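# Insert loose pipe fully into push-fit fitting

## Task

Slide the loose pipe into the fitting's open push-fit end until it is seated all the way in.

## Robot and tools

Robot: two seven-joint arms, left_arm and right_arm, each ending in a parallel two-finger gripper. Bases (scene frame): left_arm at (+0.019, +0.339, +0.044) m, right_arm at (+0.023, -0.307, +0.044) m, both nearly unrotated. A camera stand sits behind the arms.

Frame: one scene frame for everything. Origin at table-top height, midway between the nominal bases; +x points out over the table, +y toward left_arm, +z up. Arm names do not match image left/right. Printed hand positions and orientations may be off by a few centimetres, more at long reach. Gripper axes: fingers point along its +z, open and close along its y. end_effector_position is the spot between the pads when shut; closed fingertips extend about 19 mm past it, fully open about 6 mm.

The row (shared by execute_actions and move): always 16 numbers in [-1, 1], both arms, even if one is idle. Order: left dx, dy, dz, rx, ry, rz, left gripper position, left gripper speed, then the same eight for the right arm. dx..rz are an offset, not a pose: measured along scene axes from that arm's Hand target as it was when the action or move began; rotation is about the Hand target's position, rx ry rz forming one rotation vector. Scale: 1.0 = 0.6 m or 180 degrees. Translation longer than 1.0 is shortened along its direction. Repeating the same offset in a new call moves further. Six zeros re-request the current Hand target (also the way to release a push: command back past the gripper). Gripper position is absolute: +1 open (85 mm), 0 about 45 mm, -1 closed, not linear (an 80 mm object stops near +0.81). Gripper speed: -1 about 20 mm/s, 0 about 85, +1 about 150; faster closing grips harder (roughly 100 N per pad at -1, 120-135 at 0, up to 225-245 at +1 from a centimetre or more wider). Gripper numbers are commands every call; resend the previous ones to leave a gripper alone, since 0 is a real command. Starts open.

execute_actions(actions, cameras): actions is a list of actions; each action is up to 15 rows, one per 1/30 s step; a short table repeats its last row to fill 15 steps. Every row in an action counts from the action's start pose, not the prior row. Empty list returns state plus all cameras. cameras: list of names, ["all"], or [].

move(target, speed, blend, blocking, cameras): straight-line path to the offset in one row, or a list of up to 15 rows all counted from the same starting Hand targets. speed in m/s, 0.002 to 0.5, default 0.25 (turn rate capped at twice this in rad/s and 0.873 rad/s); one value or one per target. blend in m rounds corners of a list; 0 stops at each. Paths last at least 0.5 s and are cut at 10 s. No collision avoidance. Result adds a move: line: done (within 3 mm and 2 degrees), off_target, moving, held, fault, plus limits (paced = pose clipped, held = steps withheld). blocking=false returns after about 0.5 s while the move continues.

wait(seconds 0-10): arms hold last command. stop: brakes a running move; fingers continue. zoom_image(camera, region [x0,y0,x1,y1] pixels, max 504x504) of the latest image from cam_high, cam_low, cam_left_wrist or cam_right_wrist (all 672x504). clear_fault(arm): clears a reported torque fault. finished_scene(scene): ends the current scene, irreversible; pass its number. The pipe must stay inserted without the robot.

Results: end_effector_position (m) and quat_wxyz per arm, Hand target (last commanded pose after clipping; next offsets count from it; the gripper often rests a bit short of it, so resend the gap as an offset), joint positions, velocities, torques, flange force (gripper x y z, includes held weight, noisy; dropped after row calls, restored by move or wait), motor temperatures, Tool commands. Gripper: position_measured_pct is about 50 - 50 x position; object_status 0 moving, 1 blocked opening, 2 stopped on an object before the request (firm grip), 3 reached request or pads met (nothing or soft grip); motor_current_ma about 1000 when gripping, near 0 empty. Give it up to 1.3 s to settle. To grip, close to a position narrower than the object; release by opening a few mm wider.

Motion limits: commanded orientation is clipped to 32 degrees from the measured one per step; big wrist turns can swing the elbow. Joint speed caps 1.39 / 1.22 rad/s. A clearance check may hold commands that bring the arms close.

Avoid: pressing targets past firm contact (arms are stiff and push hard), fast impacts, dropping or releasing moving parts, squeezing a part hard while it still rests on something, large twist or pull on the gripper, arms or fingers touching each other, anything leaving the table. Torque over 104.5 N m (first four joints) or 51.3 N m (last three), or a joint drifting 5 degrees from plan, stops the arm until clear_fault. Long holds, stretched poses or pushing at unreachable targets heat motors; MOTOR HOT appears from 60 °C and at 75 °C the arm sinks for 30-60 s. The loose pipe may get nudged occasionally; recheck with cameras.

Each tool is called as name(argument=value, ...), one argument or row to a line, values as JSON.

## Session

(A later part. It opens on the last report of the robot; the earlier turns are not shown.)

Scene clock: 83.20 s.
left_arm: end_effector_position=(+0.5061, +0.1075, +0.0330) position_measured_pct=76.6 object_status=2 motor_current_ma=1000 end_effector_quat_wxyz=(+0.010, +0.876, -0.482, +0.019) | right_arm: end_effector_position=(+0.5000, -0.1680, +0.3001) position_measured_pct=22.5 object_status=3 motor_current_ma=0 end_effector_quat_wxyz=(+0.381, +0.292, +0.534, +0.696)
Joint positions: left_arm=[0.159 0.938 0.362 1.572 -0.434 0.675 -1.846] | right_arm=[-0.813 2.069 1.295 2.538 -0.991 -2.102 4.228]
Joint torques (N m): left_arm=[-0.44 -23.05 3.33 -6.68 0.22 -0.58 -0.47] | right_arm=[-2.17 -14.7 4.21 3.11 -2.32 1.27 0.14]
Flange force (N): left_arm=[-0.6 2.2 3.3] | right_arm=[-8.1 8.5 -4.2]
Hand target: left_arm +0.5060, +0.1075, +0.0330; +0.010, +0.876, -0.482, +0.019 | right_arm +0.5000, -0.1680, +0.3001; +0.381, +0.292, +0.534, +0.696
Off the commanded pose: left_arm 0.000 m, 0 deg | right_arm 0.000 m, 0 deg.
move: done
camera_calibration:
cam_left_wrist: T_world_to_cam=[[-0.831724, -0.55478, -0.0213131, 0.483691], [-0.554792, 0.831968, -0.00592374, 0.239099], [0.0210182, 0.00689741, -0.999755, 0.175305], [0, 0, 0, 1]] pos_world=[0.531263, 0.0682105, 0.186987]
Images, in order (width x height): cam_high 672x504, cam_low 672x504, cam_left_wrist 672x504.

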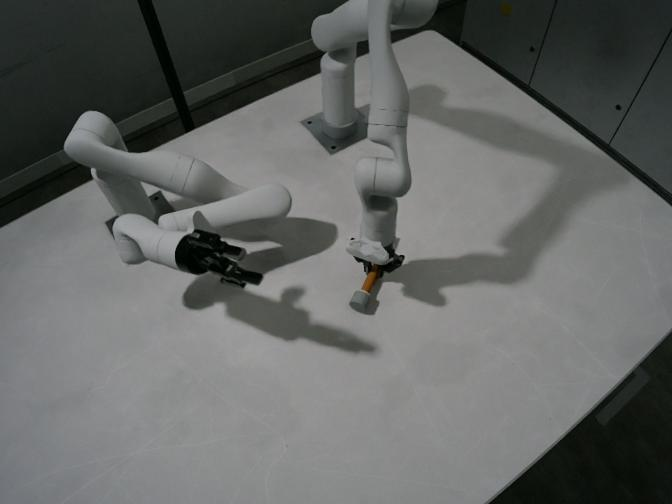

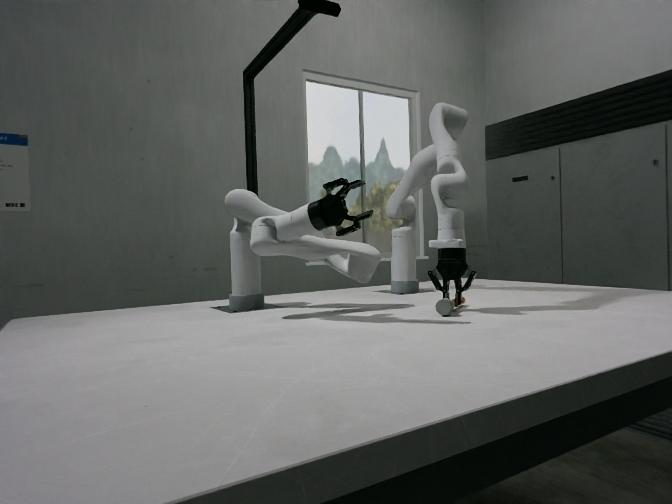

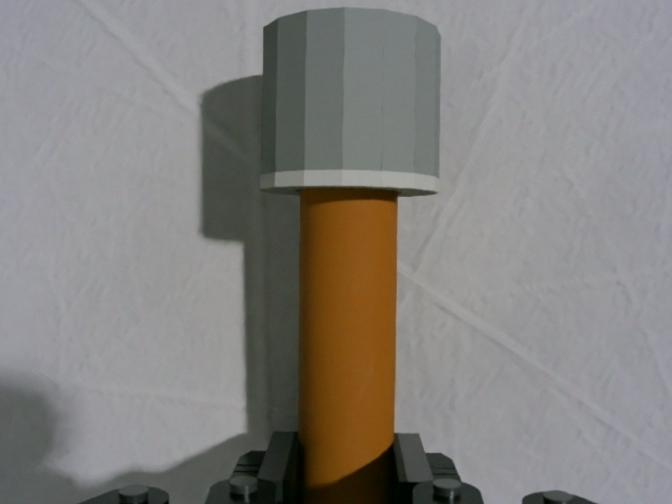

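move(
  target=[0, 0, -0.0025, 0, 0, 0, -0.8, -1, 0, 0, 0, 0, 0, 0, 0.55, -0.8],
  speed=0.01,
  cameras=[],
)

move(
  target=[0, 0, -0.0017, 0, 0, 0, -0.8, -1, 0, 0, 0, 0, 0, 0, 0.55, -0.8],
  speed=0.01,
  cameras=[],
)

Scene clock: 84.43 s.
left_arm: end_effector_position=(+0.5060, +0.1075, +0.0315) position_measured_pct=76.6 object_status=2 motor_current_ma=1000 end_effector_quat_wxyz=(+0.010, +0.876, -0.482, +0.019) | right_arm: end_effector_position=(+0.5000, -0.1680, +0.3001) position_measured_pct=22.5 object_status=3 motor_current_ma=0 end_effector_quat_wxyz=(+0.381, +0.292, +0.534, +0.696)
Joint positions: left_arm=[0.16 0.94 0.361 1.572 -0.435 0.672 -1.845] | right_arm=[-0.813 2.069 1.295 2.538 -0.991 -2.102 4.228]
Joint torques (N m): left_arm=[-0.43 -22.98 3.3 -6.68 0.21 -0.52 -0.43] | right_arm=[-2.19 -14.66 4.17 3.09 -2.3 1.29 0.12]
Flange force (N): left_arm=[-0.9 2.3 3.1] | right_arm=[-8.3 8.7 -4.3]
Hand target: left_arm +0.5060, +0.1075, +0.0315; +0.010, +0.876, -0.482, +0.019 | right_arm +0.5000, -0.1680, +0.3001; +0.381, +0.292, +0.534, +0.696
Off the commanded pose: left_arm 0.000 m, 0 deg | right_arm 0.000 m, 0 deg.
move: done
No camera images: "cameras" was empty.

Scene clock: 85.13 s.
left_arm: end_effector_position=(+0.5060, +0.1075, +0.0304) position_measured_pct=76.6 object_status=2 motor_current_ma=1000 end_effector_quat_wxyz=(+0.010, +0.876, -0.482, +0.019) | right_arm: end_effector_position=(+0.5000, -0.1680, +0.3001) position_measured_pct=22.5 object_status=3 motor_current_ma=0 end_effector_quat_wxyz=(+0.381, +0.292, +0.534, +0.696)
Joint positions: left_arm=[0.16 0.942 0.36 1.572 -0.436 0.67 -1.845] | right_arm=[-0.813 2.069 1.295 2.538 -0.991 -2.102 4.228]
Joint torques (N m): left_arm=[-0.53 -22.99 3.26 -6.64 0.22 -0.56 -0.42] | right_arm=[-2.23 -14.71 4.21 3.13 -2.32 1.32 0.13]
Flange force (N): left_arm=[-0.6 2.3 3.1] | right_arm=[-8.5 8.7 -4.5]
Hand target: left_arm +0.5060, +0.1075, +0.0304; +0.010, +0.876, -0.482, +0.019 | right_arm +0.5000, -0.1680, +0.3001; +0.381, +0.292, +0.534, +0.696
Off the commanded pose: left_arm 0.000 m, 0 deg | right_arm 0.000 m, 0 deg.
move: done
No camera images: "cameras" was empty.

move(
  target=[0, 0, -0.0013, 0, 0, 0, -0.8, -1, 0, 0, 0, 0, 0, 0, 0.55, -0.8],
  speed=0.01,
  cameras=[],
)

move(
  target=[0, 0, -0.0012, 0, 0, 0, -0.8, -1, 0, 0, 0, 0, 0, 0, 0.55, -0.8],
  speed=0.01,
  cameras=["cam_low"],
)

zoom_image(
  camera="cam_low",
  region=[400, 260, 520, 340],
)

Scene clock: 86.37 s.
left_arm: end_effector_position=(+0.5061, +0.1075, +0.0297) position_measured_pct=76.6 object_status=2 motor_current_ma=1000 end_effector_quat_wxyz=(+0.010, +0.876, -0.482, +0.019) | right_arm: end_effector_position=(+0.5000, -0.1680, +0.3001) position_measured_pct=22.5 object_status=3 motor_current_ma=0 end_effector_quat_wxyz=(+0.381, +0.292, +0.534, +0.696)
Joint positions: left_arm=[0.161 0.944 0.359 1.572 -0.437 0.668 -1.845] | right_arm=[-0.813 2.069 1.295 2.538 -0.991 -2.102 4.228]
Joint torques (N m): left_arm=[-0.39 -21.62 3.12 -6.45 0.18 -0.76 -0.47] | right_arm=[-2.18 -14.75 4.22 3.08 -2.27 1.29 0.16]
Flange force (N): left_arm=[-1.4 2.6 0.0] | right_arm=[-8.1 8.5 -4.8]
Hand target: left_arm +0.5061, +0.1075, +0.0296; +0.010, +0.876, -0.482, +0.019 | right_arm +0.5000, -0.1680, +0.3001; +0.381, +0.292, +0.534, +0.696
Off the commanded pose: left_arm 0.000 m, 0 deg | right_arm 0.000 m, 0 deg.
move: done
No camera images: "cameras" was empty.

Scene clock: 87.07 s.
left_arm: end_effector_position=(+0.5061, +0.1075, +0.0290) position_measured_pct=76.6 object_status=2 motor_current_ma=1000 end_effector_quat_wxyz=(+0.010, +0.876, -0.482, +0.019) | right_arm: end_effector_position=(+0.5000, -0.1680, +0.3001) position_measured_pct=22.5 object_status=3 motor_current_ma=0 end_effector_quat_wxyz=(+0.381, +0.292, +0.534, +0.696)
Joint positions: left_arm=[0.161 0.945 0.359 1.572 -0.437 0.667 -1.844] | right_arm=[-0.813 2.069 1.295 2.538 -0.991 -2.102 4.228]
Joint torques (N m): left_arm=[-0.31 -15.57 1.82 -5.92 -0.1 -1.9 -0.45] | right_arm=[-2.22 -14.71 4.24 3.11 -2.32 1.27 0.11]
Flange force (N): left_arm=[-3.9 4.4 -14.4] | right_arm=[-8.3 8.4 -4.4]
Hand target: left_arm +0.5060, +0.1075, +0.0289; +0.010, +0.876, -0.482, +0.019 | right_arm +0.5000, -0.1680, +0.3001; +0.381, +0.292, +0.534, +0.696
Off the commanded pose: left_arm 0.000 m, 0 deg | right_arm 0.000 m, 0 deg.
move: done
Images, in order (width x height): cam_low 672x504.

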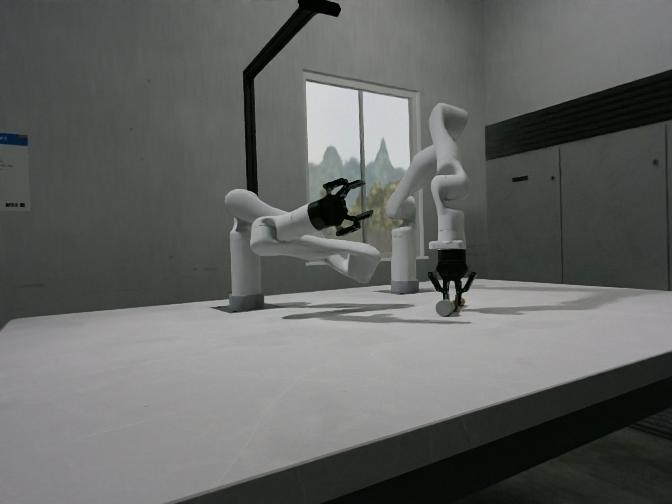

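Scaled by 4.200 from the camera's 672x504 image, which has a finer 960x720 frame.

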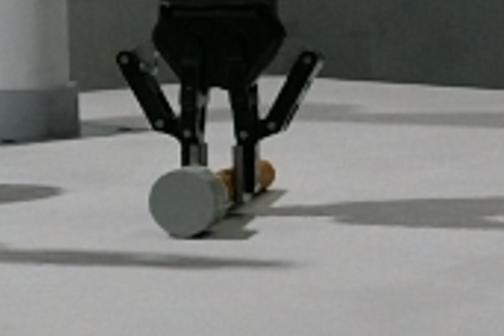

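move(
  target=[0, 0, 0.0011, 0.0014, 0.0009, 0, -0.8, -1, 0, 0, 0, 0, 0, 0, 0.55, -0.8],
  speed=0.01,
  cameras=[],
)

Scene clock: 88.83 s.
left_arm: end_effector_position=(+0.5060, +0.1075, +0.0296) position_measured_pct=76.6 object_status=2 motor_current_ma=1000 end_effector_quat_wxyz=(+0.008, +0.876, -0.482, +0.017) | right_arm: end_effector_position=(+0.5000, -0.1680, +0.3001) position_measured_pct=22.5 object_status=3 motor_current_ma=0 end_effector_quat_wxyz=(+0.381, +0.292, +0.534, +0.696)
Joint positions: left_arm=[0.163 0.945 0.358 1.566 -0.436 0.676 -1.844] | right_arm=[-0.813 2.069 1.295 2.538 -0.991 -2.102 4.228]
Joint torques (N m): left_arm=[-0.63 -20.51 2.7 -6.05 0.19 -0.42 -0.4] | right_arm=[-2.22 -14.72 4.19 3.12 -2.29 1.26 0.12]
Flange force (N): left_arm=[-1.7 3.3 -1.6] | right_arm=[-8.3 8.5 -4.3]
Hand target: left_arm +0.5060, +0.1075, +0.0296; +0.008, +0.876, -0.482, +0.017 | right_arm +0.5000, -0.1680, +0.3001; +0.381, +0.292, +0.534, +0.696
Off the commanded pose: left_arm 0.000 m, 0 deg | right_arm 0.000 m, 0 deg.
move: done
No camera images: "cameras" was empty.

move(
  target=[0, 0, -0.0004, -0.0033, -0.0021, 0, -0.8, -1, 0, 0, 0, 0, 0, 0, 0.55, -0.8],
  speed=0.01,
  cameras=["cam_low", "cam_high"],
)

zoom_image(
  camera="cam_low",
  region=[400, 260, 520, 340],
)

Scene clock: 90.57 s.
left_arm: end_effector_position=(+0.5060, +0.1075, +0.0294) position_measured_pct=76.6 object_status=2 motor_current_ma=1000 end_effector_quat_wxyz=(+0.011, +0.876, -0.482, +0.022) | right_arm: end_effector_position=(+0.5000, -0.1680, +0.3001) position_measured_pct=22.5 object_status=3 motor_current_ma=0 end_effector_quat_wxyz=(+0.381, +0.292, +0.534, +0.696)
Joint positions: left_arm=[0.157 0.942 0.36 1.579 -0.437 0.657 -1.845] | right_arm=[-0.813 2.069 1.295 2.538 -0.991 -2.102 4.228]
Joint torques (N m): left_arm=[-0.19 -18.29 2.75 -5.94 0.22 -1.25 -0.46] | right_arm=[-2.31 -14.67 4.15 3.12 -2.33 1.29 0.16]
Flange force (N): left_arm=[-2.7 3.2 -7.2] | right_arm=[-8.8 9.2 -4.4]
Hand target: left_arm +0.5060, +0.1075, +0.0294; +0.011, +0.876, -0.482, +0.022 | right_arm +0.5000, -0.1680, +0.3001; +0.381, +0.292, +0.534, +0.696
Off the commanded pose: left_arm 0.000 m, 0 deg | right_arm 0.000 m, 0 deg.
move: done
Images, in order (width x height): cam_high 672x504, cam_low 672x504.

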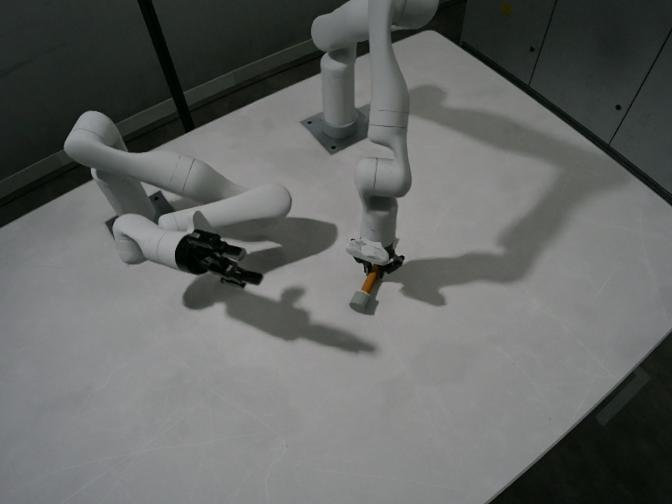

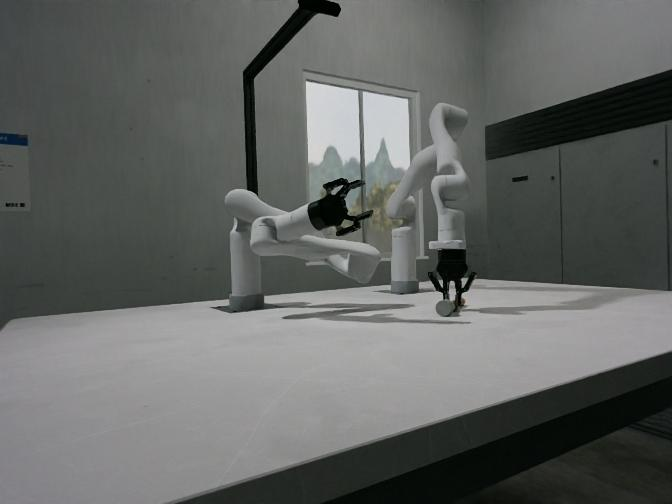

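Scaled by 4.200 from the camera's 672x504 image, which has a finer 960x720 frame.

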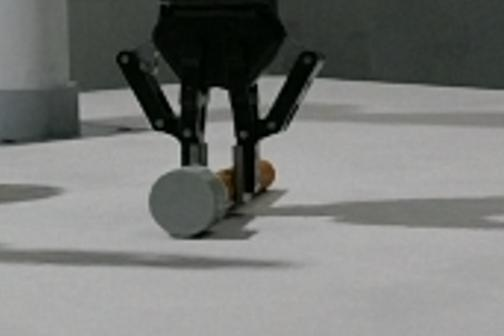

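move(
  target=[
    [0, 0, 0.0006, 0, 0, 0, -0.8, -1, 0, 0, 0, 0, 0, 0, 0.55, -0.8],
    [0, 0, 0.0006, 0, 0, 0, 0.0, -1, 0, 0, 0, 0, 0, 0, 0.55, -0.8],
    [0, 0, 0.2, 0, 0, 0, 0.0, -1, 0, 0, 0, 0, 0, 0, 0.55, -0.8],
  ],
  speed=[0.01, 0.01, 0.06],
  cameras=["all"],
)

zoom_image(
  camera="cam_low",
  region=[400, 260, 520, 340],
)

zoom_image(
  camera="cam_left_wrist",
  region=[250, 80, 440, 260],
)

zoom_image(
  camera="cam_high",
  region=[330, 240, 420, 320],
)

Scene clock: 95.77 s.
left_arm: end_effector_position=(+0.5060, +0.1075, +0.1493) position_measured_pct=49.8 object_status=3 motor_current_ma=0 end_effector_quat_wxyz=(+0.011, +0.876, -0.482, +0.022) | right_arm: end_effector_position=(+0.5000, -0.1680, +0.3001) position_measured_pct=22.5 object_status=3 motor_current_ma=0 end_effector_quat_wxyz=(+0.381, +0.292, +0.534, +0.696)
Joint positions: left_arm=[0.105 0.75 0.452 1.517 -0.354 0.914 -1.907] | right_arm=[-0.813 2.069 1.295 2.538 -0.991 -2.102 4.228]
Joint torques (N m): left_arm=[-0.47 -21.07 3.14 -7.76 0.22 -0.37 -0.43] | right_arm=[-2.23 -14.7 4.24 3.08 -2.31 1.3 0.14]
Flange force (N): left_arm=[0.6 1.5 2.4] | right_arm=[-8.3 8.7 -4.6]
Hand target: left_arm +0.5061, +0.1075, +0.1494; +0.011, +0.876, -0.482, +0.022 | right_arm +0.5000, -0.1680, +0.3001; +0.381, +0.292, +0.534, +0.696
Off the commanded pose: left_arm 0.000 m, 0 deg | right_arm 0.000 m, 0 deg.
move: done
camera_calibration:
cam_left_wrist: T_world_to_cam=[[-0.831631, -0.554927, -0.021142, 0.486088], [-0.554775, 0.831899, -0.0130258, 0.240821], [0.0248164, 0.000896382, -0.999692, 0.290336], [0, 0, 0, 1]] pos_world=[0.530642, 0.0691445, 0.30366]
cam_right_wrist: T_world_to_cam=[[-0.240092, -0.126452, 0.962479, -0.188284], [0.51444, -0.857383, 0.0156833, -0.351978], [0.82323, 0.498903, 0.270903, -0.257494], [0, 0, 0, 1]] pos_world=[0.347842, -0.197125, 0.256495]

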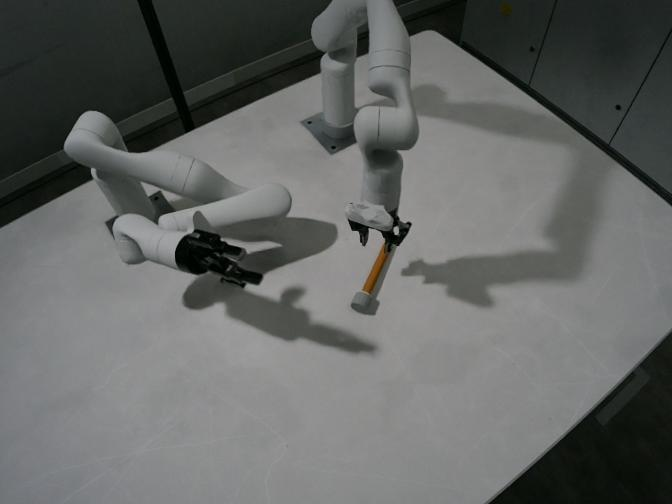

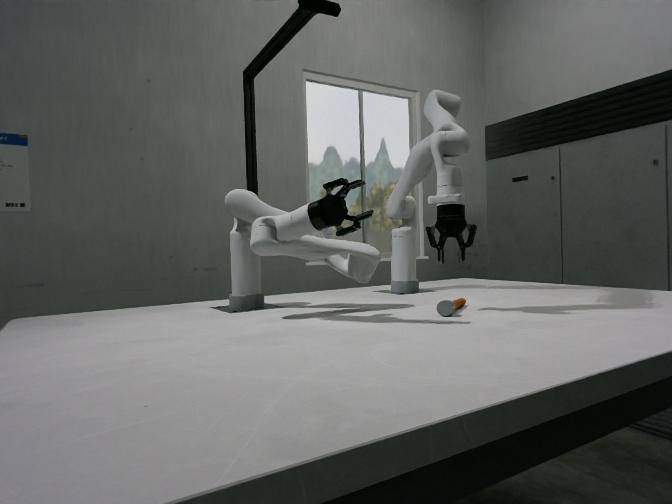

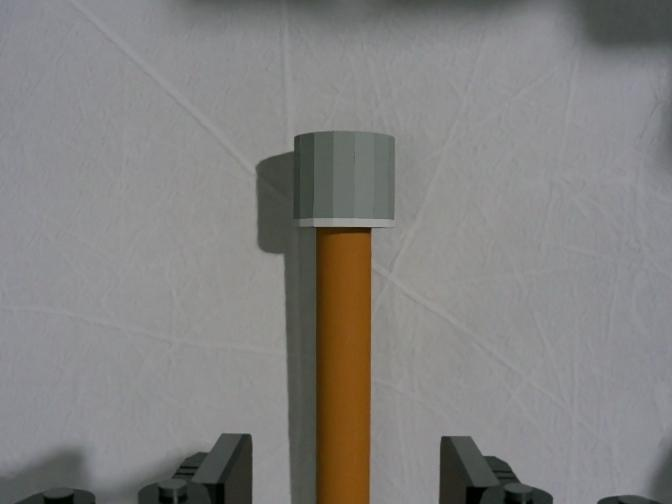

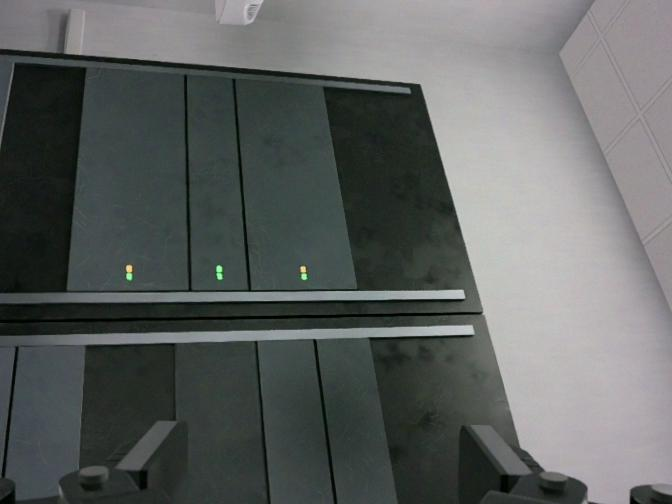

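Scaled by 4.200 from the camera's 672x504 image, which has a finer 960x720 frame.

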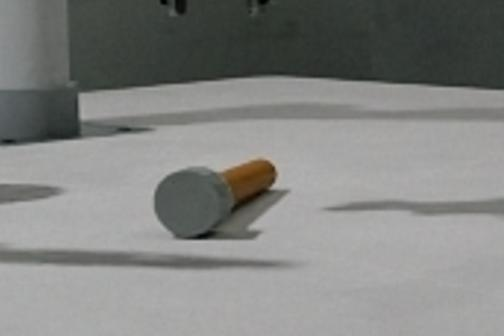

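Scaled by 2.653.

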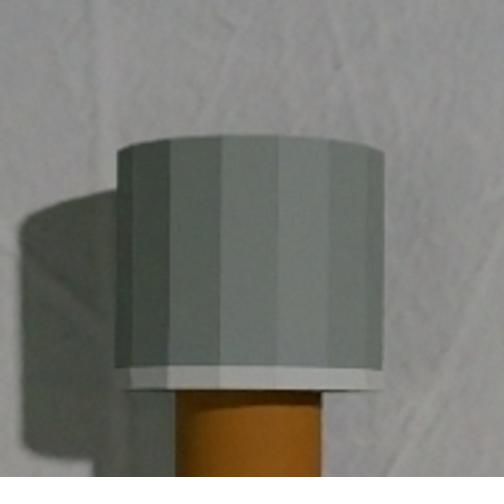

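Scaled by 5.600 from the camera's 672x504 image, which has a finer 960x720 frame.

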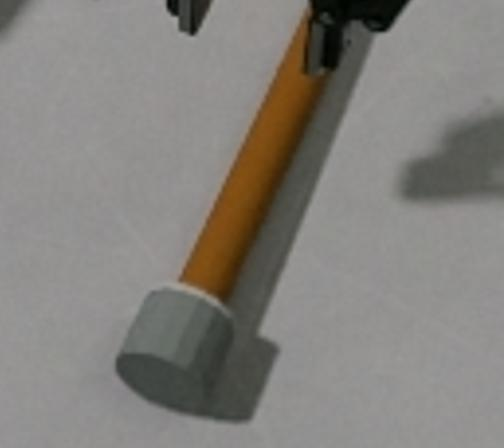

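finished_scene(
  scene=2,
)

The scene is finished: the task was done.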